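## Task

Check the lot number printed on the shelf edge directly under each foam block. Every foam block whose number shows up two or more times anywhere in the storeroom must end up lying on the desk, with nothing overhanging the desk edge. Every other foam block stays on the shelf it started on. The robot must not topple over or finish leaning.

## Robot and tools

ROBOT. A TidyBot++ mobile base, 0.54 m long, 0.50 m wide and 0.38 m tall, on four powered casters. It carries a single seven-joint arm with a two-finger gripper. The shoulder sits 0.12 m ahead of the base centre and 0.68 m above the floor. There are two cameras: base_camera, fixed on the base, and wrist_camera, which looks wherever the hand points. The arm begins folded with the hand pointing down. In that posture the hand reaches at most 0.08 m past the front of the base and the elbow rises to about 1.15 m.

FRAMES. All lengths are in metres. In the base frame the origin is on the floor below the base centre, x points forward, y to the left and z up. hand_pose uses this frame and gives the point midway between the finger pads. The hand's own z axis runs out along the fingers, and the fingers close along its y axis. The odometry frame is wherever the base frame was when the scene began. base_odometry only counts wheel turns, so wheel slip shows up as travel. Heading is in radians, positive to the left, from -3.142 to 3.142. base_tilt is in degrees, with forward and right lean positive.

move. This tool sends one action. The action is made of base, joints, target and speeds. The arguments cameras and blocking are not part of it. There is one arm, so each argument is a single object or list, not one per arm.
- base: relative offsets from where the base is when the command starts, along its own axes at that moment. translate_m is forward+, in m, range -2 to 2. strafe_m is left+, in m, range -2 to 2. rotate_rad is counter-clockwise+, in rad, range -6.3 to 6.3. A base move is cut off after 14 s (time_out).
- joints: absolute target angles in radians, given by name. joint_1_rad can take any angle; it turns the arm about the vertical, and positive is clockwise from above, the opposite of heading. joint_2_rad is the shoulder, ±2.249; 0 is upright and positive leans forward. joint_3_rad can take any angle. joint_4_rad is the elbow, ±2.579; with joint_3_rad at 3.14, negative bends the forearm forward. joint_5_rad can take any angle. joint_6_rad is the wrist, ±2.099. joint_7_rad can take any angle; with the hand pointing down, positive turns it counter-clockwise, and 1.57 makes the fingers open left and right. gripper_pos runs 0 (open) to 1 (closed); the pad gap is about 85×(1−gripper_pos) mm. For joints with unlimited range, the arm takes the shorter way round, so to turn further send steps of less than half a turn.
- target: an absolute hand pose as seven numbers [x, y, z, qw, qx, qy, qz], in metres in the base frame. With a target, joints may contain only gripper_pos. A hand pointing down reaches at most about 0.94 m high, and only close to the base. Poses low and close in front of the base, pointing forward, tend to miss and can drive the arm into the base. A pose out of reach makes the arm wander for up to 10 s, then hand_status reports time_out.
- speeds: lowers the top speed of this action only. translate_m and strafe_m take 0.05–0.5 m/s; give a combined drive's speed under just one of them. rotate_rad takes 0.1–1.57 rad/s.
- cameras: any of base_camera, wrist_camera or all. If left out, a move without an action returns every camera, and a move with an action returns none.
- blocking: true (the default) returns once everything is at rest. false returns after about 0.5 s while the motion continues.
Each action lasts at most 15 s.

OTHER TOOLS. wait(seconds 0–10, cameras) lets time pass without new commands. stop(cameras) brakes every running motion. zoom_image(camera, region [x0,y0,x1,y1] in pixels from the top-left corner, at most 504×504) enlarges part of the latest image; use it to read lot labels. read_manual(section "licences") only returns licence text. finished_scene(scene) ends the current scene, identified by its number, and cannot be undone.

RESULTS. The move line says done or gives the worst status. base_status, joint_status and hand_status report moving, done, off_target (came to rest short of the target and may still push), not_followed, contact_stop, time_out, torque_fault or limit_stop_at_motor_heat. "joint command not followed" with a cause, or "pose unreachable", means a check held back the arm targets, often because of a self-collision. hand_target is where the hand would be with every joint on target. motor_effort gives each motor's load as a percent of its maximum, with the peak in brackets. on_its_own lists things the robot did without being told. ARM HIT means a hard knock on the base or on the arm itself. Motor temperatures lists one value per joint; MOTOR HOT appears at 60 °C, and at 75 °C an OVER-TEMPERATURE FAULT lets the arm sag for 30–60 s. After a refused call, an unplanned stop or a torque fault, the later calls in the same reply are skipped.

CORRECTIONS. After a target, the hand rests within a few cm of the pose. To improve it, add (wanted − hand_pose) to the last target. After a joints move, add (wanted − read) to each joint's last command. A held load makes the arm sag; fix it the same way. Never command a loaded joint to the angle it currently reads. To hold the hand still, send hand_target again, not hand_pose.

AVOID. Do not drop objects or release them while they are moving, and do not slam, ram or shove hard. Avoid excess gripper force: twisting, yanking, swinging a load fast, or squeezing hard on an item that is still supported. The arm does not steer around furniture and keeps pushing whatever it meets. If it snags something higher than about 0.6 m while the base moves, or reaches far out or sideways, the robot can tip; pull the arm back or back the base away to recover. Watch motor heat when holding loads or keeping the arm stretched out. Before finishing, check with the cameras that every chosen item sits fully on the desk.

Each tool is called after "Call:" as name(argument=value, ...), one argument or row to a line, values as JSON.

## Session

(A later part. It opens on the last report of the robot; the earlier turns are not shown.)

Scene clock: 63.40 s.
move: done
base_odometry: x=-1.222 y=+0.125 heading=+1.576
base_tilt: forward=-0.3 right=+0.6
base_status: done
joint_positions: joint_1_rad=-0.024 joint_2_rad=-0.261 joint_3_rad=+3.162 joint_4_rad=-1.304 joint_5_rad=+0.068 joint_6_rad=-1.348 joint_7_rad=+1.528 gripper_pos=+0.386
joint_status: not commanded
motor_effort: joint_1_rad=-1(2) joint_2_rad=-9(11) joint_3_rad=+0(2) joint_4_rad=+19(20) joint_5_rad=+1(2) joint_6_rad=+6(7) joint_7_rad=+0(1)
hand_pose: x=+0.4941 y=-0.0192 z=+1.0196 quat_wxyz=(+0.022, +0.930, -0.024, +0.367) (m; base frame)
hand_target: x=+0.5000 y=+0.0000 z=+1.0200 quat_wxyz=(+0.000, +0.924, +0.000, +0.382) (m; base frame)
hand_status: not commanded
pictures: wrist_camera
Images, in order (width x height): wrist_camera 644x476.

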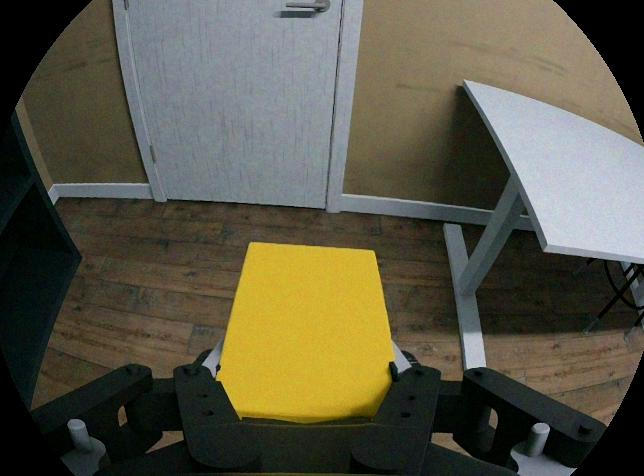

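Call:
move(
  base={"strafe_m":-0.8},
)

Call:
move(
  target=[0.62, 0.02, 0.95, 0, 0.87, 0, 0.492],
)

Call:
move(
  base={"translate_m":0.35},
  cameras=["wrist_camera"],
)

Call:
move(
  target=[0.66, 0.02, 0.81, 0, 0.87, 0, 0.492],
  cameras=["wrist_camera"],
)

Scene clock: 67.27 s.
move: done
base_odometry: x=-0.422 y=+0.129 heading=+1.575
base_tilt: forward=-0.4 right=+0.6
base_status: done
joint_positions: joint_1_rad=-0.024 joint_2_rad=-0.262 joint_3_rad=+3.159 joint_4_rad=-1.304 joint_5_rad=+0.066 joint_6_rad=-1.348 joint_7_rad=+1.528 gripper_pos=+0.386
joint_status: not commanded
motor_effort: joint_1_rad=+0(1) joint_2_rad=-9(10) joint_3_rad=+0(3) joint_4_rad=+19(20) joint_5_rad=+1(2) joint_6_rad=+7(7) joint_7_rad=+0(1)
hand_pose: x=+0.4941 y=-0.0174 z=+1.0196 quat_wxyz=(+0.021, +0.930, -0.022, +0.367) (m; base frame)
hand_target: x=+0.5000 y=+0.0000 z=+1.0200 quat_wxyz=(+0.000, +0.924, +0.000, +0.382) (m; base frame)
hand_status: not commanded
pictures: none

Scene clock: 69.20 s.
move: done
base_odometry: x=-0.422 y=+0.129 heading=+1.575
base_tilt: forward=-0.3 right=+0.6
base_status: not commanded
joint_positions: joint_1_rad=-0.010 joint_2_rad=-0.201 joint_3_rad=+3.090 joint_4_rad=-1.681 joint_5_rad=+0.066 joint_6_rad=-0.651 joint_7_rad=+1.510 gripper_pos=+0.386
joint_status: not commanded
motor_effort: joint_1_rad=-1(1) joint_2_rad=-14(15) joint_3_rad=+0(1) joint_4_rad=+21(24) joint_5_rad=+1(1) joint_6_rad=+7(8) joint_7_rad=+0(1)
hand_pose: x=+0.6106 y=+0.0212 z=+0.9572 quat_wxyz=(+0.005, +0.875, +0.015, +0.485) (m; base frame)
hand_target: x=+0.6200 y=+0.0200 z=+0.9500 quat_wxyz=(+0.000, +0.870, +0.000, +0.492) (m; base frame)
hand_status: done (0.012 m and 2.1 deg from the pose sent, 0.149 m and 16.3 deg at the start)
pictures: none

Scene clock: 71.27 s.
move: done
base_odometry: x=-0.423 y=+0.479 heading=+1.574
base_tilt: forward=-0.3 right=+0.6
base_status: done
joint_positions: joint_1_rad=-0.009 joint_2_rad=-0.191 joint_3_rad=+3.089 joint_4_rad=-1.682 joint_5_rad=+0.066 joint_6_rad=-0.646 joint_7_rad=+1.510 gripper_pos=+0.386
joint_status: not commanded
motor_effort: joint_1_rad=+0(1) joint_2_rad=-13(18) joint_3_rad=+0(1) joint_4_rad=+22(23) joint_5_rad=+1(1) joint_6_rad=+7(8) joint_7_rad=+0(1)
hand_pose: x=+0.6144 y=+0.0218 z=+0.9532 quat_wxyz=(+0.005, +0.876, +0.016, +0.482) (m; base frame)
hand_target: x=+0.6200 y=+0.0200 z=+0.9500 quat_wxyz=(+0.000, +0.870, +0.000, +0.492) (m; base frame)
hand_status: not commanded
pictures: wrist_camera
Images, in order (width x height): wrist_camera 644x476.

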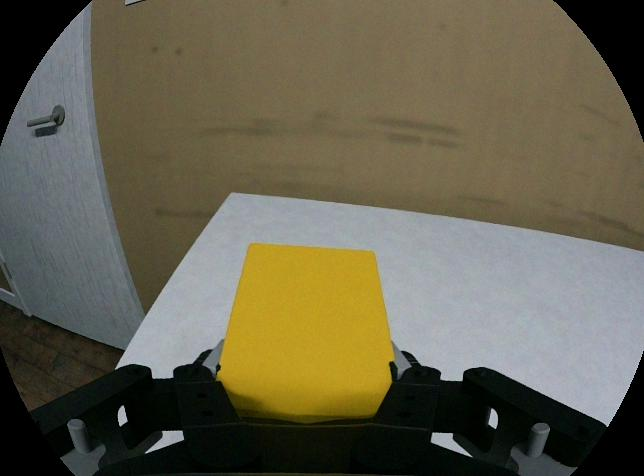

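Scene clock: 73.03 s.
move: done
base_odometry: x=-0.423 y=+0.479 heading=+1.574
base_tilt: forward=-0.3 right=+0.6
base_status: not commanded
joint_positions: joint_1_rad=+0.036 joint_2_rad=-0.035 joint_3_rad=+3.038 joint_4_rad=-2.000 joint_5_rad=+0.391 joint_6_rad=-0.180 joint_7_rad=+1.121 gripper_pos=+0.386
joint_status: not commanded
motor_effort: joint_1_rad=-1(1) joint_2_rad=-18(20) joint_3_rad=+0(1) joint_4_rad=+21(23) joint_5_rad=+1(2) joint_6_rad=+7(8) joint_7_rad=+0(1)
hand_pose: x=+0.6565 y=+0.0170 z=+0.8165 quat_wxyz=(+0.000, +0.875, -0.014, +0.485) (m; base frame)
hand_target: x=+0.6600 y=+0.0200 z=+0.8100 quat_wxyz=(+0.000, +0.870, +0.000, +0.492) (m; base frame)
hand_status: done (0.008 m and 1.9 deg from the pose sent, 0.150 m and 2.3 deg at the start)
pictures: wrist_camera
Images, in order (width x height): wrist_camera 644x476.

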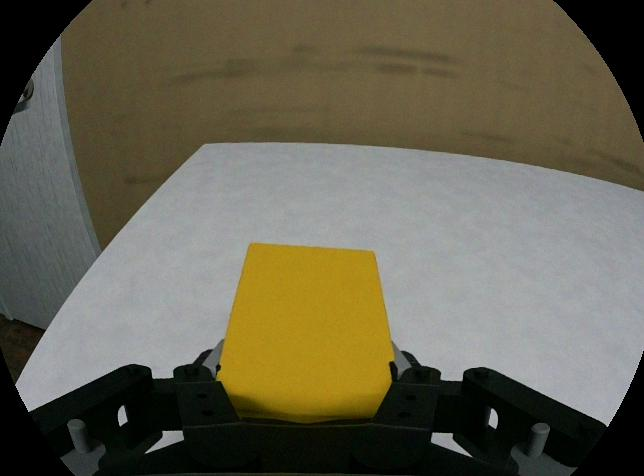

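Lower in small steps, watching z.

Call:
move(
  target=[0.66, 0.02, 0.78, 0, 0.87, 0, 0.492],
)

Call:
move(
  target=[0.66, 0.02, 0.765, 0, 0.87, 0, 0.492],
)

Call:
move(
  target=[0.66, 0.02, 0.75, 0, 0.87, 0, 0.492],
  cameras=["wrist_camera"],
)

Scene clock: 74.93 s.
move: done
base_odometry: x=-0.423 y=+0.479 heading=+1.574
base_tilt: forward=-0.3 right=+0.6
base_status: not commanded
joint_positions: joint_1_rad=-0.046 joint_2_rad=-0.010 joint_3_rad=+3.121 joint_4_rad=-2.069 joint_5_rad=+1.472 joint_6_rad=-0.109 joint_7_rad=+0.038 gripper_pos=+0.386
joint_status: not commanded
motor_effort: joint_1_rad=-1(1) joint_2_rad=-19(19) joint_3_rad=+0(1) joint_4_rad=+20(21) joint_5_rad=+2(2) joint_6_rad=+0(7) joint_7_rad=+0(1)
hand_pose: x=+0.6648 y=+0.0035 z=+0.8071 quat_wxyz=(+0.014, +0.858, -0.026, +0.512) (m; base frame)
hand_target: x=+0.6600 y=+0.0200 z=+0.7800 quat_wxyz=(+0.000, +0.870, +0.000, +0.492) (m; base frame)
hand_status: done (0.032 m and 4.3 deg from the pose sent, 0.037 m and 1.9 deg at the start)
pictures: none

Scene clock: 77.20 s.
move: done
base_odometry: x=-0.423 y=+0.479 heading=+1.574
base_tilt: forward=-0.3 right=+0.6
base_status: not commanded
joint_positions: joint_1_rad=+0.829 joint_2_rad=+0.078 joint_3_rad=+2.180 joint_4_rad=-2.078 joint_5_rad=+1.874 joint_6_rad=-0.111 joint_7_rad=-0.325 gripper_pos=+0.386
joint_status: not commanded
motor_effort: joint_1_rad=+0(1) joint_2_rad=-13(20) joint_3_rad=-1(1) joint_4_rad=+19(21) joint_5_rad=+2(2) joint_6_rad=-2(2) joint_7_rad=+0(1)
hand_pose: x=+0.6643 y=+0.0381 z=+0.7821 quat_wxyz=(-0.020, +0.866, +0.005, +0.500) (m; base frame)
hand_target: x=+0.6600 y=+0.0200 z=+0.7650 quat_wxyz=(+0.000, +0.870, +0.000, +0.492) (m; base frame)
hand_status: done (0.025 m and 2.6 deg from the pose sent, 0.045 m and 4.3 deg at the start)
pictures: none

Scene clock: 79.80 s.
move: done
base_odometry: x=-0.423 y=+0.479 heading=+1.574
base_tilt: forward=-0.3 right=+0.6
base_status: not commanded
joint_positions: joint_1_rad=+1.095 joint_2_rad=+0.340 joint_3_rad=+1.705 joint_4_rad=-2.115 joint_5_rad=+1.873 joint_6_rad=-0.478 joint_7_rad=-0.229 gripper_pos=+0.386
joint_status: not commanded
motor_effort: joint_1_rad=-1(6) joint_2_rad=-13(18) joint_3_rad=-6(9) joint_4_rad=+17(20) joint_5_rad=+4(5) joint_6_rad=-1(3) joint_7_rad=+0(1)
hand_pose: x=+0.6650 y=+0.0200 z=+0.7599 quat_wxyz=(-0.006, +0.867, -0.016, +0.498) (m; base frame)
hand_target: x=+0.6600 y=+0.0200 z=+0.7500 quat_wxyz=(+0.000, +0.870, +0.000, +0.492) (m; base frame)
hand_status: done (0.011 m and 2.1 deg from the pose sent, 0.037 m and 2.6 deg at the start)
pictures: wrist_camera
Images, in order (width x height): wrist_camera 644x476.

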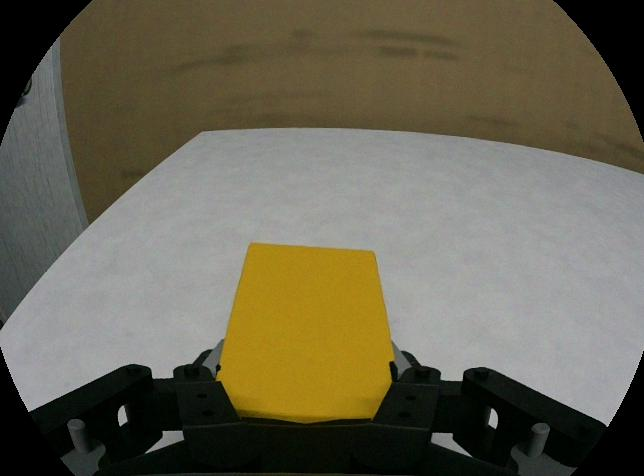

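Call:
move(
  target=[0.66, 0.02, 0.735, 0, 0.87, 0, 0.492],
)

Call:
move(
  target=[0.66, 0.02, 0.72, 0, 0.87, 0, 0.492],
  cameras=["wrist_camera"],
)

Scene clock: 80.87 s.
move: off_target
base_odometry: x=-0.423 y=+0.479 heading=+1.574
base_tilt: forward=-0.3 right=+0.6
base_status: not commanded
joint_positions: joint_1_rad=+1.072 joint_2_rad=+0.421 joint_3_rad=+1.666 joint_4_rad=-2.127 joint_5_rad=+1.909 joint_6_rad=-0.574 joint_7_rad=-0.229 gripper_pos=+0.386
joint_status: not commanded
motor_effort: joint_1_rad=-1(2) joint_2_rad=-12(13) joint_3_rad=-5(6) joint_4_rad=+15(18) joint_5_rad=+4(5) joint_6_rad=+0(2) joint_7_rad=-1(1)
hand_pose: x=+0.6668 y=+0.0193 z=+0.7516 quat_wxyz=(-0.007, +0.867, -0.016, +0.497) (m; base frame)
hand_target: x=+0.6600 y=+0.0200 z=+0.7350 quat_wxyz=(+0.000, +0.870, +0.000, +0.492) (m; base frame)
hand_status: off_target (0.018 m and 2.2 deg from the pose sent, 0.025 m and 2.1 deg at the start)
pictures: none

Scene clock: 81.70 s.
move: off_target
base_odometry: x=-0.423 y=+0.479 heading=+1.574
base_tilt: forward=-0.4 right=+0.6
base_status: not commanded
joint_positions: joint_1_rad=+1.034 joint_2_rad=+0.466 joint_3_rad=+1.644 joint_4_rad=-2.153 joint_5_rad=+1.972 joint_6_rad=-0.679 joint_7_rad=-0.235 gripper_pos=+0.386
joint_status: not commanded
motor_effort: joint_1_rad=-1(1) joint_2_rad=-7(11) joint_3_rad=-2(5) joint_4_rad=+13(16) joint_5_rad=+3(4) joint_6_rad=+2(2) joint_7_rad=+0(1)
hand_pose: x=+0.6669 y=+0.0212 z=+0.7497 quat_wxyz=(+0.013, +0.861, +0.001, +0.508) (m; base frame)
hand_target: x=+0.6600 y=+0.0200 z=+0.7200 quat_wxyz=(+0.000, +0.870, +0.000, +0.492) (m; base frame)
hand_status: off_target (0.030 m and 2.5 deg from the pose sent, 0.032 m and 2.2 deg at the start)
pictures: wrist_camera
Images, in order (width x height): wrist_camera 644x476.

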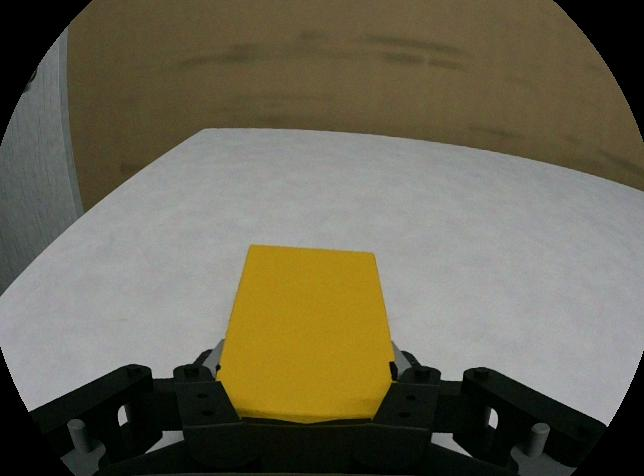

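Call:
move(
  joints={"gripper_pos":0.0},
)

Call:
move(
  target=[0.56, 0.02, 0.84, 0, 0.87, 0, 0.492],
  cameras=["wrist_camera"],
)

Call:
move(
  base={"translate_m":-0.4},
)

Call:
move(
  joints={"joint_1_rad":-0.034,"joint_2_rad":-0.112,"joint_3_rad":3.077,"joint_4_rad":-0.866,"joint_5_rad":0.038,"joint_6_rad":-1.375,"joint_7_rad":1.515},
  cameras=["wrist_camera"],
)

Scene clock: 82.97 s.
move: done
base_odometry: x=-0.423 y=+0.479 heading=+1.574
base_tilt: forward=-0.3 right=+0.6
base_status: not commanded
joint_positions: joint_1_rad=+1.026 joint_2_rad=+0.505 joint_3_rad=+1.653 joint_4_rad=-2.164 joint_5_rad=+1.983 joint_6_rad=-0.679 joint_7_rad=-0.235 gripper_pos=+0.000
joint_status: all done
motor_effort: joint_1_rad=-1(1) joint_2_rad=-14(17) joint_3_rad=-7(9) joint_4_rad=+13(16) joint_5_rad=+3(6) joint_6_rad=-1(2) joint_7_rad=-1(2)
hand_pose: x=+0.6655 y=+0.0205 z=+0.7339 quat_wxyz=(+0.001, +0.868, +0.000, +0.496) (m; base frame)
hand_target: x=+0.6600 y=+0.0200 z=+0.7200 quat_wxyz=(+0.000, +0.870, +0.000, +0.492) (m; base frame)
hand_status: not commanded
pictures: none

Scene clock: 86.20 s.
move: done
base_odometry: x=-0.423 y=+0.479 heading=+1.574
base_tilt: forward=-0.3 right=+0.6
base_status: not commanded
joint_positions: joint_1_rad=+0.105 joint_2_rad=-0.305 joint_3_rad=+2.999 joint_4_rad=-2.134 joint_5_rad=+0.109 joint_6_rad=-0.336 joint_7_rad=+1.439 gripper_pos=+0.000
joint_status: not commanded
motor_effort: joint_1_rad=+0(3) joint_2_rad=-9(15) joint_3_rad=+1(7) joint_4_rad=+21(22) joint_5_rad=+1(4) joint_6_rad=+8(8) joint_7_rad=+0(3)
hand_pose: x=+0.5535 y=+0.0103 z=+0.8281 quat_wxyz=(+0.021, +0.882, +0.003, +0.470) (m; base frame)
hand_target: x=+0.5600 y=+0.0200 z=+0.8400 quat_wxyz=(+0.000, +0.870, +0.000, +0.492) (m; base frame)
hand_status: done (0.017 m and 3.8 deg from the pose sent, 0.150 m and 0.6 deg at the start)
pictures: wrist_camera
Images, in order (width x height): wrist_camera 644x476.

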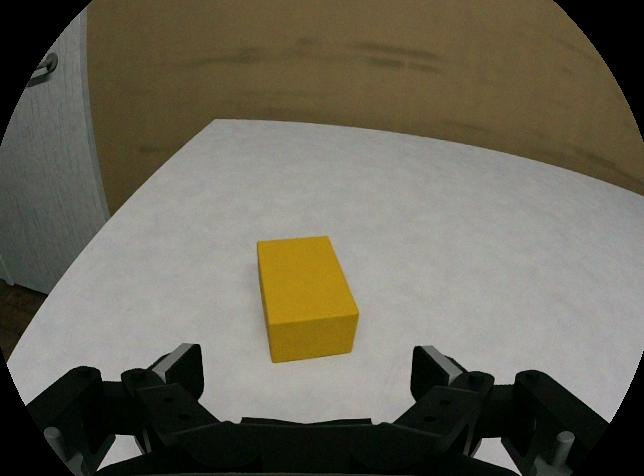

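Scene clock: 88.53 s.
move: done
base_odometry: x=-0.422 y=+0.079 heading=+1.574
base_tilt: forward=-0.3 right=+0.6
base_status: done
joint_positions: joint_1_rad=+0.103 joint_2_rad=-0.313 joint_3_rad=+3.002 joint_4_rad=-2.134 joint_5_rad=+0.106 joint_6_rad=-0.331 joint_7_rad=+1.441 gripper_pos=+0.000
joint_status: not commanded
motor_effort: joint_1_rad=+0(1) joint_2_rad=-10(12) joint_3_rad=+1(2) joint_4_rad=+21(23) joint_5_rad=+1(1) joint_6_rad=+8(9) joint_7_rad=+0(1)
hand_pose: x=+0.5532 y=+0.0104 z=+0.8329 quat_wxyz=(+0.020, +0.879, +0.002, +0.476) (m; base frame)
hand_target: x=+0.5600 y=+0.0200 z=+0.8400 quat_wxyz=(+0.000, +0.870, +0.000, +0.492) (m; base frame)
hand_status: not commanded
pictures: none

Scene clock: 91.40 s.
move: done
base_odometry: x=-0.422 y=+0.079 heading=+1.574
base_tilt: forward=-0.3 right=+0.6
base_status: not commanded
joint_positions: joint_1_rad=-0.014 joint_2_rad=-0.135 joint_3_rad=+3.060 joint_4_rad=-0.882 joint_5_rad=+0.106 joint_6_rad=-1.325 joint_7_rad=+1.472 gripper_pos=+0.000
joint_status: all done
motor_effort: joint_1_rad=+0(2) joint_2_rad=-11(14) joint_3_rad=+0(2) joint_4_rad=+17(24) joint_5_rad=+1(3) joint_6_rad=+8(10) joint_7_rad=+0(1)
hand_pose: x=+0.5477 y=+0.0157 z=+1.1809 quat_wxyz=(+0.006, +0.859, -0.014, +0.512) (m; base frame)
hand_target: x=+0.5490 y=+0.0356 z=+1.1642 quat_wxyz=(-0.016, +0.874, +0.014, +0.485) (m; base frame)
hand_status: not commanded
pictures: wrist_camera
Images, in order (width x height): wrist_camera 644x476.

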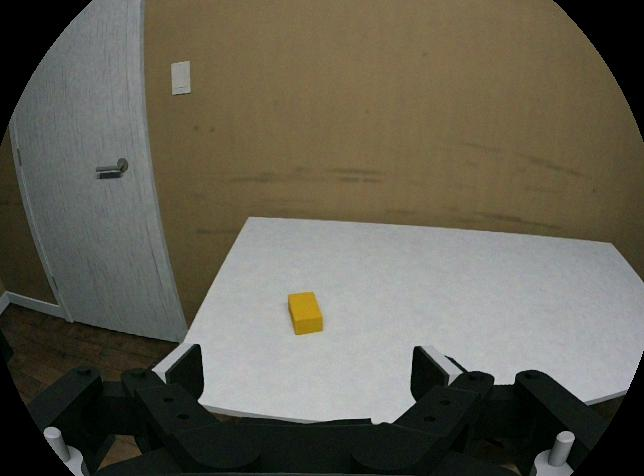

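Call:
move(
  base={"rotate_rad":1.55},
)

Call:
move(
  base={"translate_m":1.15,"strafe_m":-0.06},
)

Call:
move(
  target=[0.52, 0.12, 0.80, 0.108, 0.845, -0.187, 0.488],
  cameras=["wrist_camera"],
)

Call:
zoom_image(
  camera="wrist_camera",
  region=[200, 200, 450, 400],
)

Scene clock: 94.13 s.
move: done
base_odometry: x=-0.422 y=+0.079 heading=+3.123
base_tilt: forward=-0.3 right=+0.6
base_status: done
joint_positions: joint_1_rad=-0.022 joint_2_rad=-0.118 joint_3_rad=+3.067 joint_4_rad=-0.882 joint_5_rad=+0.099 joint_6_rad=-1.326 joint_7_rad=+1.472 gripper_pos=+0.000
joint_status: not commanded
motor_effort: joint_1_rad=-1(2) joint_2_rad=-12(15) joint_3_rad=+0(2) joint_4_rad=+17(18) joint_5_rad=+1(2) joint_6_rad=+7(8) joint_7_rad=-1(1)
hand_pose: x=+0.5555 y=+0.0179 z=+1.1732 quat_wxyz=(+0.002, +0.864, -0.013, +0.504) (m; base frame)
hand_target: x=+0.5490 y=+0.0356 z=+1.1642 quat_wxyz=(-0.016, +0.874, +0.014, +0.485) (m; base frame)
hand_status: not commanded
pictures: none

Scene clock: 97.83 s.
move: done
base_odometry: x=-1.571 y=+0.160 heading=+3.124
base_tilt: forward=-0.3 right=+0.6
base_status: done
joint_positions: joint_1_rad=-0.022 joint_2_rad=-0.115 joint_3_rad=+3.067 joint_4_rad=-0.879 joint_5_rad=+0.099 joint_6_rad=-1.329 joint_7_rad=+1.472 gripper_pos=+0.000
joint_status: not commanded
motor_effort: joint_1_rad=-1(1) joint_2_rad=-12(15) joint_3_rad=+0(1) joint_4_rad=+16(18) joint_5_rad=+1(2) joint_6_rad=+8(9) joint_7_rad=+0(1)
hand_pose: x=+0.5565 y=+0.0179 z=+1.1725 quat_wxyz=(+0.002, +0.864, -0.013, +0.503) (m; base frame)
hand_target: x=+0.5490 y=+0.0356 z=+1.1642 quat_wxyz=(-0.016, +0.874, +0.014, +0.485) (m; base frame)
hand_status: not commanded
pictures: none

Scene clock: 100.57 s.
move: done
base_odometry: x=-1.571 y=+0.160 heading=+3.124
base_tilt: forward=-0.3 right=+0.6
base_status: not commanded
joint_positions: joint_1_rad=+1.085 joint_2_rad=-0.841 joint_3_rad=+2.068 joint_4_rad=-1.998 joint_5_rad=-0.270 joint_6_rad=-0.660 joint_7_rad=+1.151 gripper_pos=+0.000
joint_status: not commanded
motor_effort: joint_1_rad=-1(1) joint_2_rad=+14(15) joint_3_rad=+12(13) joint_4_rad=+16(19) joint_5_rad=+3(3) joint_6_rad=+6(8) joint_7_rad=+0(1)
hand_pose: x=+0.5123 y=+0.1119 z=+0.8082 quat_wxyz=(+0.139, +0.856, -0.158, +0.472) (m; base frame)
hand_target: x=+0.5200 y=+0.1200 z=+0.8000 quat_wxyz=(+0.108, +0.846, -0.187, +0.488) (m; base frame)
hand_status: done (0.014 m and 5.4 deg from the pose sent, 0.388 m and 23.6 deg at the start)
pictures: wrist_camera
Images, in order (width x height): wrist_camera 644x476.

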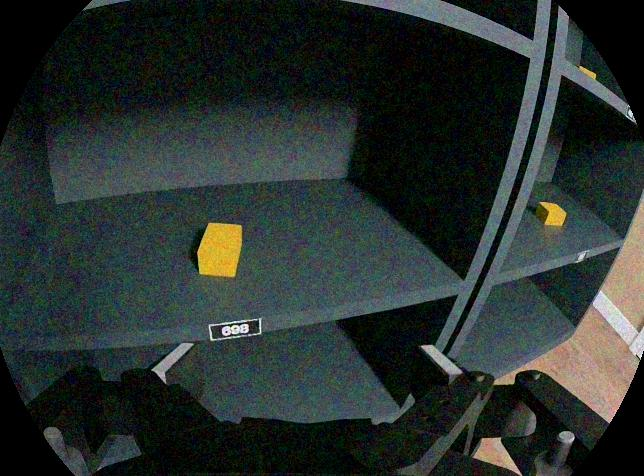

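Scaled by 2.016.

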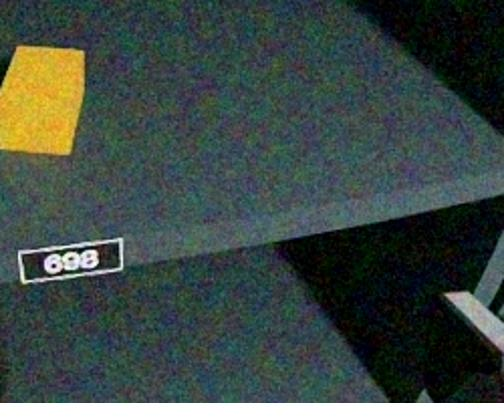

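Call:
move(
  base={"translate_m":0.25},
)

Call:
move(
  target=[0.59, 0.105, 0.68, 0.0955, 0.850, -0.165, 0.491],
  cameras=["wrist_camera"],
)

Scene clock: 102.87 s.
move: done
base_odometry: x=-1.821 y=+0.165 heading=+3.124
base_tilt: forward=-0.3 right=+0.6
base_status: done
joint_positions: joint_1_rad=+1.094 joint_2_rad=-0.843 joint_3_rad=+2.067 joint_4_rad=-1.998 joint_5_rad=-0.273 joint_6_rad=-0.655 joint_7_rad=+1.150 gripper_pos=+0.000
joint_status: not commanded
motor_effort: joint_1_rad=+0(2) joint_2_rad=+14(15) joint_3_rad=+12(13) joint_4_rad=+17(17) joint_5_rad=+3(3) joint_6_rad=+6(7) joint_7_rad=+0(1)
hand_pose: x=+0.5142 y=+0.1095 z=+0.8091 quat_wxyz=(+0.141, +0.854, -0.161, +0.474) (m; base frame)
hand_target: x=+0.5200 y=+0.1200 z=+0.8000 quat_wxyz=(+0.108, +0.846, -0.187, +0.488) (m; base frame)
hand_status: not commanded
pictures: none

Scene clock: 104.90 s.
move: done
base_odometry: x=-1.821 y=+0.165 heading=+3.124
base_tilt: forward=-0.3 right=+0.6
base_status: not commanded
joint_positions: joint_1_rad=+1.442 joint_2_rad=-0.794 joint_3_rad=+1.566 joint_4_rad=-2.170 joint_5_rad=-0.445 joint_6_rad=-0.140 joint_7_rad=+1.150 gripper_pos=+0.000
joint_status: not commanded
motor_effort: joint_1_rad=+0(1) joint_2_rad=+17(18) joint_3_rad=+13(14) joint_4_rad=+13(16) joint_5_rad=+1(3) joint_6_rad=+7(8) joint_7_rad=+0(1)
hand_pose: x=+0.5887 y=+0.1118 z=+0.6838 quat_wxyz=(+0.110, +0.857, -0.145, +0.483) (m; base frame)
hand_target: x=+0.5900 y=+0.1050 z=+0.6800 quat_wxyz=(+0.096, +0.850, -0.165, +0.491) (m; base frame)
hand_status: done (0.008 m and 3.1 deg from the pose sent, 0.150 m and 5.6 deg at the start)
pictures: wrist_camera
Images, in order (width x height): wrist_camera 644x476.

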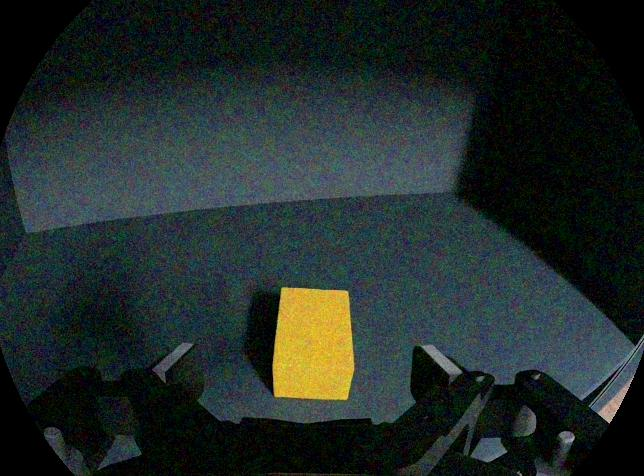

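Call:
move(
  target=[0.655, 0.079, 0.635, 0.0955, 0.850, -0.165, 0.491],
  cameras=["wrist_camera"],
)

Scene clock: 106.67 s.
move: done
base_odometry: x=-1.821 y=+0.165 heading=+3.124
base_tilt: forward=-0.3 right=+0.6
base_status: not commanded
joint_positions: joint_1_rad=+1.805 joint_2_rad=-0.782 joint_3_rad=+1.253 joint_4_rad=-2.167 joint_5_rad=-0.343 joint_6_rad=+0.072 joint_7_rad=+0.993 gripper_pos=+0.000
joint_status: not commanded
motor_effort: joint_1_rad=-1(1) joint_2_rad=+21(22) joint_3_rad=+12(13) joint_4_rad=+11(14) joint_5_rad=+0(1) joint_6_rad=+6(7) joint_7_rad=+0(1)
hand_pose: x=+0.6369 y=+0.0640 z=+0.6235 quat_wxyz=(+0.112, +0.855, -0.187, +0.471) (m; base frame)
hand_target: x=+0.6550 y=+0.0790 z=+0.6350 quat_wxyz=(+0.096, +0.850, -0.165, +0.491) (m; base frame)
hand_status: done (0.026 m and 4.0 deg from the pose sent, 0.089 m and 3.1 deg at the start)
pictures: wrist_camera
Images, in order (width x height): wrist_camera 644x476.

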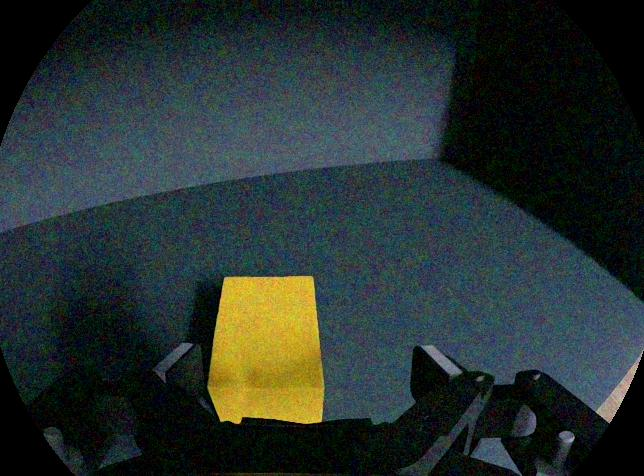

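Call:
move(
  target=[0.657, 0.097, 0.638, 0.0955, 0.850, -0.165, 0.491],
  cameras=["wrist_camera"],
)

Scene clock: 107.53 s.
move: done
base_odometry: x=-1.821 y=+0.165 heading=+3.124
base_tilt: forward=-0.3 right=+0.6
base_status: not commanded
joint_positions: joint_1_rad=+1.788 joint_2_rad=-0.785 joint_3_rad=+1.257 joint_4_rad=-2.122 joint_5_rad=-0.363 joint_6_rad=+0.069 joint_7_rad=+1.008 gripper_pos=+0.000
joint_status: not commanded
motor_effort: joint_1_rad=+0(2) joint_2_rad=+22(22) joint_3_rad=+13(13) joint_4_rad=+11(12) joint_5_rad=+0(1) joint_6_rad=+6(7) joint_7_rad=+0(1)
hand_pose: x=+0.6533 y=+0.0878 z=+0.6380 quat_wxyz=(+0.096, +0.851, -0.174, +0.487) (m; base frame)
hand_target: x=+0.6570 y=+0.0970 z=+0.6380 quat_wxyz=(+0.096, +0.850, -0.165, +0.491) (m; base frame)
hand_status: done (0.010 m and 1.1 deg from the pose sent, 0.041 m and 4.0 deg at the start)
pictures: wrist_camera
Images, in order (width x height): wrist_camera 644x476.

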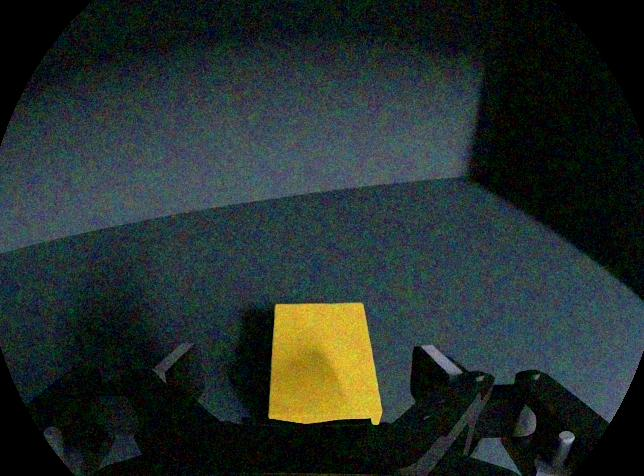

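Call:
move(
  target=[0.66, 0.089, 0.622, 0.0955, 0.850, -0.165, 0.491],
)

Call:
move(
  joints={"gripper_pos":0.7},
  cameras=["wrist_camera"],
)

Scene clock: 108.40 s.
move: done
base_odometry: x=-1.821 y=+0.165 heading=+3.124
base_tilt: forward=-0.3 right=+0.6
base_status: not commanded
joint_positions: joint_1_rad=+1.820 joint_2_rad=-0.790 joint_3_rad=+1.218 joint_4_rad=-2.122 joint_5_rad=-0.337 joint_6_rad=+0.094 joint_7_rad=+0.955 gripper_pos=+0.000
joint_status: not commanded
motor_effort: joint_1_rad=-1(1) joint_2_rad=+22(23) joint_3_rad=+13(13) joint_4_rad=+11(12) joint_5_rad=+0(1) joint_6_rad=+6(7) joint_7_rad=+0(1)
hand_pose: x=+0.6571 y=+0.0882 z=+0.6280 quat_wxyz=(+0.088, +0.850, -0.182, +0.486) (m; base frame)
hand_target: x=+0.6600 y=+0.0890 z=+0.6220 quat_wxyz=(+0.096, +0.850, -0.165, +0.491) (m; base frame)
hand_status: done (0.007 m and 2.2 deg from the pose sent, 0.017 m and 1.1 deg at the start)
pictures: none

Scene clock: 109.33 s.
move: done
base_odometry: x=-1.821 y=+0.165 heading=+3.124
base_tilt: forward=-0.3 right=+0.6
base_status: not commanded
joint_positions: joint_1_rad=+1.820 joint_2_rad=-0.790 joint_3_rad=+1.218 joint_4_rad=-2.122 joint_5_rad=-0.337 joint_6_rad=+0.094 joint_7_rad=+0.955 gripper_pos=+0.700
joint_status: all done
motor_effort: joint_1_rad=-1(1) joint_2_rad=+22(23) joint_3_rad=+13(13) joint_4_rad=+11(12) joint_5_rad=+1(1) joint_6_rad=+7(7) joint_7_rad=+0(1)
hand_pose: x=+0.6571 y=+0.0882 z=+0.6280 quat_wxyz=(+0.088, +0.850, -0.182, +0.486) (m; base frame)
hand_target: x=+0.6600 y=+0.0890 z=+0.6220 quat_wxyz=(+0.096, +0.850, -0.165, +0.491) (m; base frame)
hand_status: not commanded
pictures: wrist_camera
Images, in order (width x height): wrist_camera 644x476.

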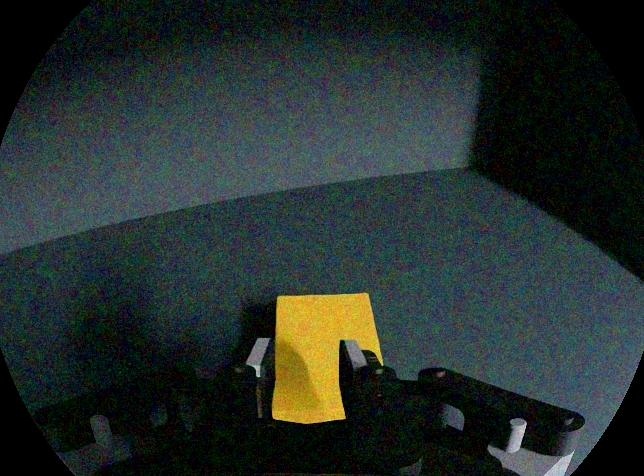

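Call:
move(
  joints={"gripper_pos":0},
)

Call:
move(
  target=[0.660, 0.085, 0.60, 0.0955, 0.850, -0.165, 0.491],
  cameras=["wrist_camera"],
)

Scene clock: 110.70 s.
move: done
base_odometry: x=-1.821 y=+0.165 heading=+3.124
base_tilt: forward=-0.3 right=+0.6
base_status: not commanded
joint_positions: joint_1_rad=+1.820 joint_2_rad=-0.790 joint_3_rad=+1.218 joint_4_rad=-2.122 joint_5_rad=-0.337 joint_6_rad=+0.094 joint_7_rad=+0.955 gripper_pos=+0.000
joint_status: all done
motor_effort: joint_1_rad=-1(1) joint_2_rad=+23(23) joint_3_rad=+13(13) joint_4_rad=+11(11) joint_5_rad=+0(1) joint_6_rad=+6(7) joint_7_rad=+0(1)
hand_pose: x=+0.6571 y=+0.0882 z=+0.6280 quat_wxyz=(+0.088, +0.850, -0.182, +0.486) (m; base frame)
hand_target: x=+0.6600 y=+0.0890 z=+0.6220 quat_wxyz=(+0.096, +0.850, -0.165, +0.491) (m; base frame)
hand_status: not commanded
pictures: none

Scene clock: 111.47 s.
move: done
base_odometry: x=-1.821 y=+0.165 heading=+3.124
base_tilt: forward=-0.3 right=+0.6
base_status: not commanded
joint_positions: joint_1_rad=+1.854 joint_2_rad=-0.837 joint_3_rad=+1.179 joint_4_rad=-2.134 joint_5_rad=-0.272 joint_6_rad=+0.148 joint_7_rad=+0.842 gripper_pos=+0.000
joint_status: not commanded
motor_effort: joint_1_rad=-1(1) joint_2_rad=+24(25) joint_3_rad=+13(14) joint_4_rad=+10(11) joint_5_rad=+0(0) joint_6_rad=+6(7) joint_7_rad=+0(1)
hand_pose: x=+0.6609 y=+0.0866 z=+0.6098 quat_wxyz=(+0.088, +0.847, -0.185, +0.490) (m; base frame)
hand_target: x=+0.6600 y=+0.0850 z=+0.6000 quat_wxyz=(+0.096, +0.850, -0.165, +0.491) (m; base frame)
hand_status: done (0.010 m and 2.5 deg from the pose sent, 0.028 m and 2.2 deg at the start)
pictures: wrist_camera
Images, in order (width x height): wrist_camera 644x476.

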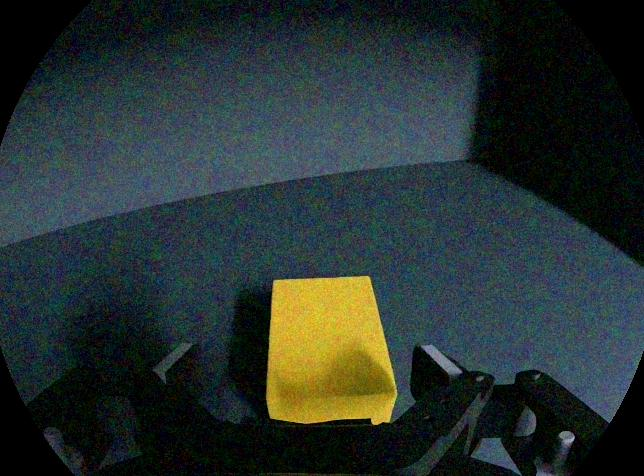

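Call:
move(
  target=[0.660, 0.081, 0.582, 0.0955, 0.850, -0.165, 0.491],
  cameras=["wrist_camera"],
)

Scene clock: 112.37 s.
move: done
base_odometry: x=-1.821 y=+0.165 heading=+3.124
base_tilt: forward=-0.3 right=+0.6
base_status: not commanded
joint_positions: joint_1_rad=+1.883 joint_2_rad=-0.876 joint_3_rad=+1.149 joint_4_rad=-2.150 joint_5_rad=-0.239 joint_6_rad=+0.200 joint_7_rad=+0.776 gripper_pos=+0.000
joint_status: not commanded
motor_effort: joint_1_rad=+0(1) joint_2_rad=+24(26) joint_3_rad=+13(14) joint_4_rad=+8(10) joint_5_rad=+0(0) joint_6_rad=+6(6) joint_7_rad=-1(1)
hand_pose: x=+0.6625 y=+0.0824 z=+0.5940 quat_wxyz=(+0.089, +0.845, -0.187, +0.493) (m; base frame)
hand_target: x=+0.6600 y=+0.0810 z=+0.5820 quat_wxyz=(+0.096, +0.850, -0.165, +0.491) (m; base frame)
hand_status: done (0.012 m and 2.6 deg from the pose sent, 0.028 m and 2.5 deg at the start)
pictures: wrist_camera
Images, in order (width x height): wrist_camera 644x476.

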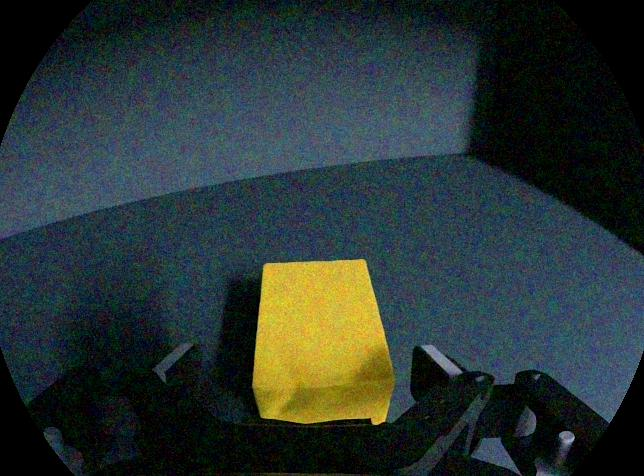

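Call:
move(
  target=[0.664, 0.080, 0.568, 0.0955, 0.850, -0.165, 0.491],
)

Call:
move(
  joints={"gripper_pos":0.7},
  cameras=["wrist_camera"],
)

Scene clock: 113.30 s.
move: done
base_odometry: x=-1.821 y=+0.165 heading=+3.124
base_tilt: forward=-0.3 right=+0.6
base_status: not commanded
joint_positions: joint_1_rad=+1.906 joint_2_rad=-0.913 joint_3_rad=+1.128 joint_4_rad=-2.150 joint_5_rad=-0.219 joint_6_rad=+0.227 joint_7_rad=+0.728 gripper_pos=+0.000
joint_status: not commanded
motor_effort: joint_1_rad=+0(1) joint_2_rad=+25(26) joint_3_rad=+13(14) joint_4_rad=+7(9) joint_5_rad=+0(1) joint_6_rad=+6(6) joint_7_rad=+0(1)
hand_pose: x=+0.6658 y=+0.0795 z=+0.5808 quat_wxyz=(+0.091, +0.844, -0.188, +0.494) (m; base frame)
hand_target: x=+0.6640 y=+0.0800 z=+0.5680 quat_wxyz=(+0.096, +0.850, -0.165, +0.491) (m; base frame)
hand_status: done (0.013 m and 2.8 deg from the pose sent, 0.026 m and 2.6 deg at the start)
pictures: none

Scene clock: 114.23 s.
move: off_target
base_odometry: x=-1.821 y=+0.165 heading=+3.124
base_tilt: forward=-0.3 right=+0.6
base_status: not commanded
joint_positions: joint_1_rad=+1.907 joint_2_rad=-0.914 joint_3_rad=+1.127 joint_4_rad=-2.150 joint_5_rad=-0.219 joint_6_rad=+0.234 joint_7_rad=+0.728 gripper_pos=+0.447
joint_status: gripper_pos off_target (ended at +0.447, target +0.700)
motor_effort: joint_1_rad=-1(1) joint_2_rad=+24(26) joint_3_rad=+11(14) joint_4_rad=+8(9) joint_5_rad=+0(1) joint_6_rad=+5(6) joint_7_rad=+0(1)
hand_pose: x=+0.6670 y=+0.0804 z=+0.5817 quat_wxyz=(+0.090, +0.843, -0.187, +0.496) (m; base frame)
hand_target: x=+0.6640 y=+0.0800 z=+0.5680 quat_wxyz=(+0.096, +0.850, -0.165, +0.491) (m; base frame)
hand_status: not commanded
pictures: wrist_camera
Images, in order (width x height): wrist_camera 644x476.

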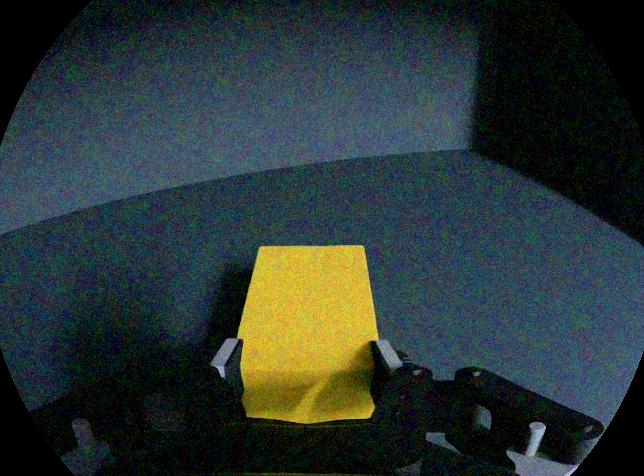

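Call:
move(
  joints={"gripper_pos":0},
)

Call:
move(
  target=[0.662, 0.081, 0.548, 0.0955, 0.850, -0.165, 0.491],
)

Call:
move(
  joints={"gripper_pos":0.7},
  cameras=["wrist_camera"],
)

Scene clock: 115.33 s.
move: done
base_odometry: x=-1.821 y=+0.165 heading=+3.124
base_tilt: forward=-0.3 right=+0.6
base_status: not commanded
joint_positions: joint_1_rad=+1.907 joint_2_rad=-0.914 joint_3_rad=+1.123 joint_4_rad=-2.150 joint_5_rad=-0.219 joint_6_rad=+0.234 joint_7_rad=+0.728 gripper_pos=+0.000
joint_status: all done
motor_effort: joint_1_rad=+0(1) joint_2_rad=+25(26) joint_3_rad=+14(14) joint_4_rad=+8(8) joint_5_rad=-1(1) joint_6_rad=+6(6) joint_7_rad=+0(1)
hand_pose: x=+0.6665 y=+0.0819 z=+0.5801 quat_wxyz=(+0.089, +0.844, -0.186, +0.494) (m; base frame)
hand_target: x=+0.6640 y=+0.0800 z=+0.5680 quat_wxyz=(+0.096, +0.850, -0.165, +0.491) (m; base frame)
hand_status: not commanded
pictures: none

Scene clock: 116.13 s.
move: done
base_odometry: x=-1.821 y=+0.165 heading=+3.124
base_tilt: forward=-0.3 right=+0.6
base_status: not commanded
joint_positions: joint_1_rad=+1.912 joint_2_rad=-0.970 joint_3_rad=+1.105 joint_4_rad=-2.156 joint_5_rad=-0.209 joint_6_rad=+0.266 joint_7_rad=+0.667 gripper_pos=+0.000
joint_status: not commanded
motor_effort: joint_1_rad=+0(1) joint_2_rad=+26(28) joint_3_rad=+14(15) joint_4_rad=+8(8) joint_5_rad=-1(1) joint_6_rad=+5(6) joint_7_rad=+0(1)
hand_pose: x=+0.6656 y=+0.0833 z=+0.5620 quat_wxyz=(+0.091, +0.843, -0.185, +0.496) (m; base frame)
hand_target: x=+0.6620 y=+0.0810 z=+0.5480 quat_wxyz=(+0.096, +0.850, -0.165, +0.491) (m; base frame)
hand_status: done (0.015 m and 2.6 deg from the pose sent, 0.032 m and 2.6 deg at the start)
pictures: none

Scene clock: 117.07 s.
move: off_target
base_odometry: x=-1.821 y=+0.165 heading=+3.124
base_tilt: forward=-0.3 right=+0.6
base_status: not commanded
joint_positions: joint_1_rad=+1.913 joint_2_rad=-0.970 joint_3_rad=+1.104 joint_4_rad=-2.157 joint_5_rad=-0.209 joint_6_rad=+0.272 joint_7_rad=+0.667 gripper_pos=+0.438
joint_status: gripper_pos off_target (ended at +0.438, target +0.700)
motor_effort: joint_1_rad=+0(2) joint_2_rad=+25(26) joint_3_rad=+12(14) joint_4_rad=+6(7) joint_5_rad=+0(1) joint_6_rad=+4(6) joint_7_rad=+0(1)
hand_pose: x=+0.6666 y=+0.0839 z=+0.5628 quat_wxyz=(+0.090, +0.843, -0.184, +0.498) (m; base frame)
hand_target: x=+0.6620 y=+0.0810 z=+0.5480 quat_wxyz=(+0.096, +0.850, -0.165, +0.491) (m; base frame)
hand_status: not commanded
pictures: wrist_camera
Images, in order (width x height): wrist_camera 644x476.

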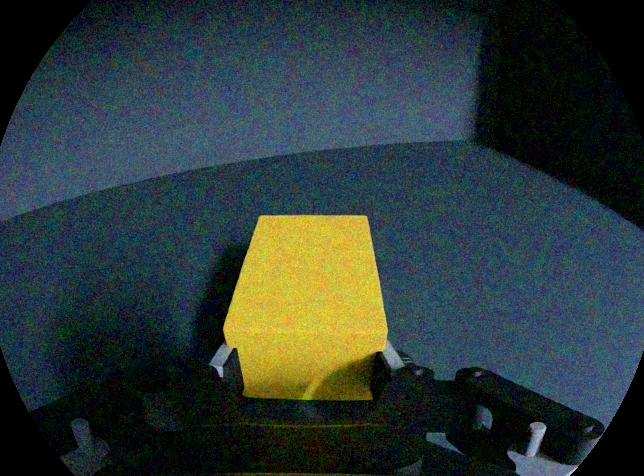

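Firm enough. Lift and retreat.

Call:
move(
  target=[0.655, 0.085, 0.65, 0.0955, 0.850, -0.165, 0.491],
  cameras=["wrist_camera"],
)

Call:
move(
  base={"translate_m":-0.6},
)

Call:
move(
  target=[0.52, 0.05, 0.95, 0, 0.87, 0, 0.492],
  cameras=["wrist_camera"],
)

Scene clock: 118.83 s.
move: done
base_odometry: x=-1.821 y=+0.165 heading=+3.124
base_tilt: forward=-0.3 right=+0.6
base_status: not commanded
joint_positions: joint_1_rad=+1.801 joint_2_rad=-0.758 joint_3_rad=+1.266 joint_4_rad=-2.138 joint_5_rad=-0.284 joint_6_rad=+0.121 joint_7_rad=+0.991 gripper_pos=+0.438
joint_status: not commanded
motor_effort: joint_1_rad=+0(1) joint_2_rad=+21(28) joint_3_rad=+12(15) joint_4_rad=+11(12) joint_5_rad=+0(1) joint_6_rad=+7(7) joint_7_rad=+0(1)
hand_pose: x=+0.6590 y=+0.0793 z=+0.6521 quat_wxyz=(+0.098, +0.846, -0.156, +0.500) (m; base frame)
hand_target: x=+0.6550 y=+0.0850 z=+0.6500 quat_wxyz=(+0.096, +0.850, -0.165, +0.491) (m; base frame)
hand_status: done (0.007 m and 1.6 deg from the pose sent, 0.088 m and 2.6 deg at the start)
pictures: wrist_camera
Images, in order (width x height): wrist_camera 644x476.

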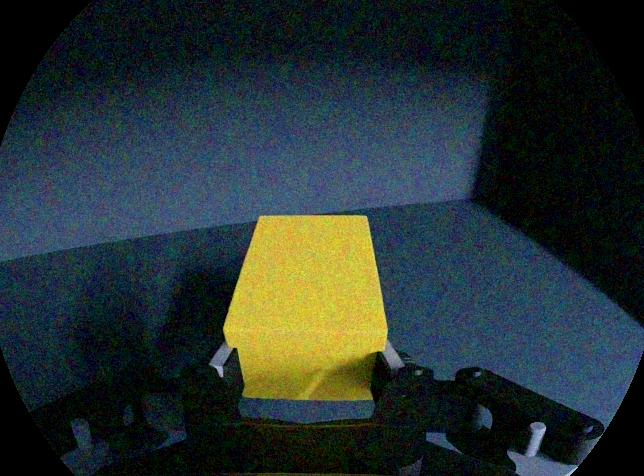

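Scene clock: 121.57 s.
move: done
base_odometry: x=-1.221 y=+0.154 heading=+3.123
base_tilt: forward=-0.3 right=+0.6
base_status: done
joint_positions: joint_1_rad=+1.789 joint_2_rad=-0.758 joint_3_rad=+1.267 joint_4_rad=-2.133 joint_5_rad=-0.284 joint_6_rad=+0.114 joint_7_rad=+0.993 gripper_pos=+0.438
joint_status: not commanded
motor_effort: joint_1_rad=-1(2) joint_2_rad=+21(23) joint_3_rad=+12(14) joint_4_rad=+12(13) joint_5_rad=+0(0) joint_6_rad=+6(8) joint_7_rad=+0(1)
hand_pose: x=+0.6588 y=+0.0868 z=+0.6528 quat_wxyz=(+0.095, +0.847, -0.151, +0.500) (m; base frame)
hand_target: x=+0.6550 y=+0.0850 z=+0.6500 quat_wxyz=(+0.096, +0.850, -0.165, +0.491) (m; base frame)
hand_status: not commanded
pictures: none

Scene clock: 125.27 s.
move: done
base_odometry: x=-1.221 y=+0.154 heading=+3.123
base_tilt: forward=-0.4 right=+0.6
base_status: not commanded
joint_positions: joint_1_rad=+0.112 joint_2_rad=-0.437 joint_3_rad=+2.927 joint_4_rad=-1.852 joint_5_rad=-0.009 joint_6_rad=-0.649 joint_7_rad=+1.367 gripper_pos=+0.438
joint_status: not commanded
motor_effort: joint_1_rad=+0(2) joint_2_rad=-5(23) joint_3_rad=+2(13) joint_4_rad=+21(23) joint_5_rad=+1(3) joint_6_rad=+8(9) joint_7_rad=+0(1)
hand_pose: x=+0.5221 y=+0.0623 z=+0.9580 quat_wxyz=(-0.039, +0.860, -0.031, +0.508) (m; base frame)
hand_target: x=+0.5200 y=+0.0500 z=+0.9500 quat_wxyz=(+0.000, +0.870, +0.000, +0.492) (m; base frame)
hand_status: done (0.015 m and 6.1 deg from the pose sent, 0.330 m and 20.6 deg at the start)
pictures: wrist_camera
Images, in order (width x height): wrist_camera 644x476.

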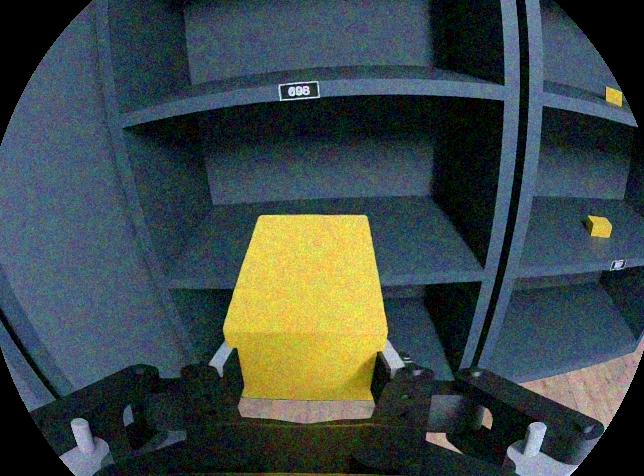

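Call:
move(
  base={"rotate_rad":-1.55},
)

Call:
move(
  base={"strafe_m":-1.08},
)

Call:
move(
  base={"translate_m":0.32},
)

Call:
move(
  target=[0.66, 0.02, 0.79, 0, 0.87, 0, 0.492],
)

Call:
move(
  target=[0.66, 0.02, 0.755, 0, 0.87, 0, 0.492],
  cameras=["wrist_camera"],
)

Call:
move(
  target=[0.66, 0.02, 0.735, 0, 0.87, 0, 0.492],
)

Call:
move(
  target=[0.66, 0.02, 0.72, 0, 0.87, 0, 0.492],
  cameras=["wrist_camera"],
)

Scene clock: 127.80 s.
move: done
base_odometry: x=-1.221 y=+0.154 heading=+1.574
base_tilt: forward=-0.4 right=+0.6
base_status: done
joint_positions: joint_1_rad=+0.107 joint_2_rad=-0.435 joint_3_rad=+2.934 joint_4_rad=-1.852 joint_5_rad=-0.007 joint_6_rad=-0.650 joint_7_rad=+1.367 gripper_pos=+0.438
joint_status: not commanded
motor_effort: joint_1_rad=+0(2) joint_2_rad=-5(7) joint_3_rad=+2(4) joint_4_rad=+22(23) joint_5_rad=+1(2) joint_6_rad=+8(9) joint_7_rad=+0(1)
hand_pose: x=+0.5226 y=+0.0601 z=+0.9577 quat_wxyz=(-0.038, +0.860, -0.032, +0.508) (m; base frame)
hand_target: x=+0.5200 y=+0.0500 z=+0.9500 quat_wxyz=(+0.000, +0.870, +0.000, +0.492) (m; base frame)
hand_status: not commanded
pictures: none

Scene clock: 131.33 s.
move: done
base_odometry: x=-0.141 y=+0.157 heading=+1.573
base_tilt: forward=-0.4 right=+0.6
base_status: done
joint_positions: joint_1_rad=+0.107 joint_2_rad=-0.435 joint_3_rad=+2.935 joint_4_rad=-1.852 joint_5_rad=-0.006 joint_6_rad=-0.650 joint_7_rad=+1.367 gripper_pos=+0.438
joint_status: not commanded
motor_effort: joint_1_rad=+0(1) joint_2_rad=-5(6) joint_3_rad=+2(5) joint_4_rad=+21(23) joint_5_rad=+1(2) joint_6_rad=+8(9) joint_7_rad=+0(1)
hand_pose: x=+0.5226 y=+0.0598 z=+0.9576 quat_wxyz=(-0.038, +0.860, -0.032, +0.507) (m; base frame)
hand_target: x=+0.5200 y=+0.0500 z=+0.9500 quat_wxyz=(+0.000, +0.870, +0.000, +0.492) (m; base frame)
hand_status: not commanded
pictures: none

Scene clock: 133.33 s.
move: done
base_odometry: x=-0.141 y=+0.477 heading=+1.572
base_tilt: forward=-0.3 right=+0.6
base_status: done
joint_positions: joint_1_rad=+0.107 joint_2_rad=-0.425 joint_3_rad=+2.935 joint_4_rad=-1.852 joint_5_rad=-0.006 joint_6_rad=-0.652 joint_7_rad=+1.367 gripper_pos=+0.438
joint_status: not commanded
motor_effort: joint_1_rad=+0(1) joint_2_rad=-5(9) joint_3_rad=+2(3) joint_4_rad=+22(23) joint_5_rad=+1(1) joint_6_rad=+8(9) joint_7_rad=-1(1)
hand_pose: x=+0.5251 y=+0.0595 z=+0.9532 quat_wxyz=(-0.038, +0.863, -0.032, +0.502) (m; base frame)
hand_target: x=+0.5200 y=+0.0500 z=+0.9500 quat_wxyz=(+0.000, +0.870, +0.000, +0.492) (m; base frame)
hand_status: not commanded
pictures: none

Scene clock: 135.33 s.
move: done
base_odometry: x=-0.141 y=+0.477 heading=+1.572
base_tilt: forward=-0.3 right=+0.6
base_status: not commanded
joint_positions: joint_1_rad=-0.016 joint_2_rad=-0.013 joint_3_rad=+3.091 joint_4_rad=-2.047 joint_5_rad=+0.922 joint_6_rad=-0.126 joint_7_rad=+0.588 gripper_pos=+0.438
joint_status: not commanded
motor_effort: joint_1_rad=-1(1) joint_2_rad=-19(21) joint_3_rad=+0(3) joint_4_rad=+20(23) joint_5_rad=+2(3) joint_6_rad=+4(9) joint_7_rad=+0(1)
hand_pose: x=+0.6605 y=+0.0058 z=+0.8023 quat_wxyz=(+0.012, +0.869, -0.024, +0.494) (m; base frame)
hand_target: x=+0.6600 y=+0.0200 z=+0.7900 quat_wxyz=(+0.000, +0.870, +0.000, +0.492) (m; base frame)
hand_status: done (0.019 m and 3.1 deg from the pose sent, 0.215 m and 5.9 deg at the start)
pictures: none

Scene clock: 138.50 s.
move: done
base_odometry: x=-0.141 y=+0.477 heading=+1.572
base_tilt: forward=-0.3 right=+0.6
base_status: not commanded
joint_positions: joint_1_rad=+1.084 joint_2_rad=+0.287 joint_3_rad=+1.743 joint_4_rad=-2.100 joint_5_rad=+1.815 joint_6_rad=-0.392 joint_7_rad=-0.174 gripper_pos=+0.438
joint_status: not commanded
motor_effort: joint_1_rad=+0(3) joint_2_rad=-12(20) joint_3_rad=-5(6) joint_4_rad=+18(21) joint_5_rad=+4(4) joint_6_rad=+0(5) joint_7_rad=+0(1)
hand_pose: x=+0.6632 y=+0.0337 z=+0.7628 quat_wxyz=(-0.012, +0.870, +0.003, +0.492) (m; base frame)
hand_target: x=+0.6600 y=+0.0200 z=+0.7550 quat_wxyz=(+0.000, +0.870, +0.000, +0.492) (m; base frame)
hand_status: done (0.016 m and 1.4 deg from the pose sent, 0.049 m and 3.1 deg at the start)
pictures: wrist_camera
Images, in order (width x height): wrist_camera 644x476.

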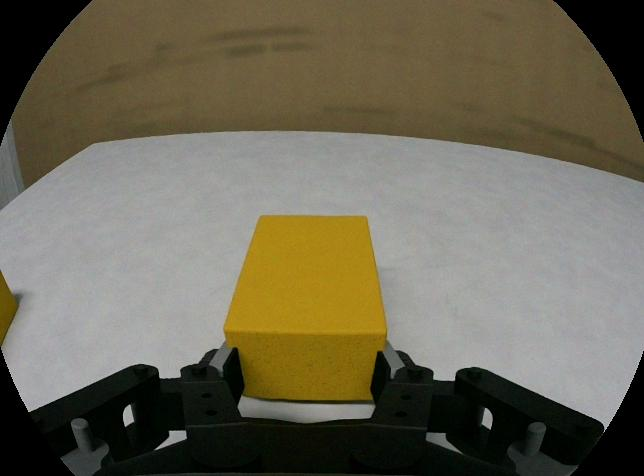

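Scene clock: 139.57 s.
move: off_target
base_odometry: x=-0.141 y=+0.477 heading=+1.572
base_tilt: forward=-0.3 right=+0.6
base_status: not commanded
joint_positions: joint_1_rad=+1.068 joint_2_rad=+0.427 joint_3_rad=+1.665 joint_4_rad=-2.128 joint_5_rad=+1.900 joint_6_rad=-0.561 joint_7_rad=-0.197 gripper_pos=+0.438
joint_status: not commanded
motor_effort: joint_1_rad=+0(1) joint_2_rad=-13(14) joint_3_rad=-6(6) joint_4_rad=+15(19) joint_5_rad=+4(4) joint_6_rad=-1(2) joint_7_rad=+0(1)
hand_pose: x=+0.6656 y=+0.0251 z=+0.7480 quat_wxyz=(-0.010, +0.870, -0.002, +0.493) (m; base frame)
hand_target: x=+0.6600 y=+0.0200 z=+0.7350 quat_wxyz=(+0.000, +0.870, +0.000, +0.492) (m; base frame)
hand_status: off_target (0.015 m and 1.2 deg from the pose sent, 0.031 m and 1.4 deg at the start)
pictures: none

Scene clock: 140.40 s.
move: off_target
base_odometry: x=-0.141 y=+0.477 heading=+1.572
base_tilt: forward=-0.4 right=+0.6
base_status: not commanded
joint_positions: joint_1_rad=+1.033 joint_2_rad=+0.471 joint_3_rad=+1.641 joint_4_rad=-2.154 joint_5_rad=+1.973 joint_6_rad=-0.667 joint_7_rad=-0.234 gripper_pos=+0.438
joint_status: not commanded
motor_effort: joint_1_rad=-1(1) joint_2_rad=-9(13) joint_3_rad=-2(6) joint_4_rad=+13(15) joint_5_rad=+3(4) joint_6_rad=+0(2) joint_7_rad=+0(0)
hand_pose: x=+0.6661 y=+0.0262 z=+0.7475 quat_wxyz=(+0.005, +0.863, +0.005, +0.506) (m; base frame)
hand_target: x=+0.6600 y=+0.0200 z=+0.7200 quat_wxyz=(+0.000, +0.870, +0.000, +0.492) (m; base frame)
hand_status: off_target (0.029 m and 1.9 deg from the pose sent, 0.029 m and 1.2 deg at the start)
pictures: wrist_camera
Images, in order (width x height): wrist_camera 644x476.

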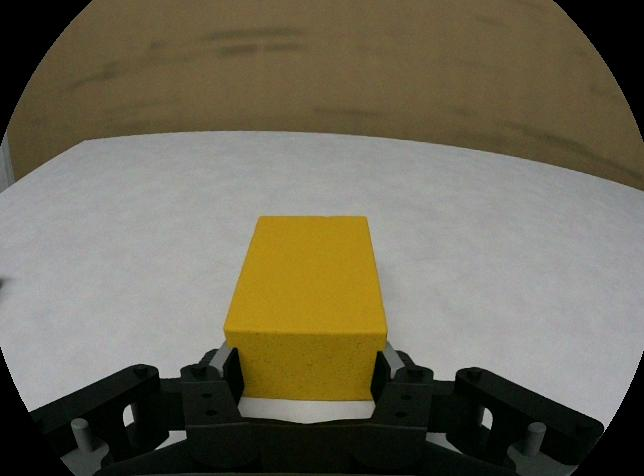

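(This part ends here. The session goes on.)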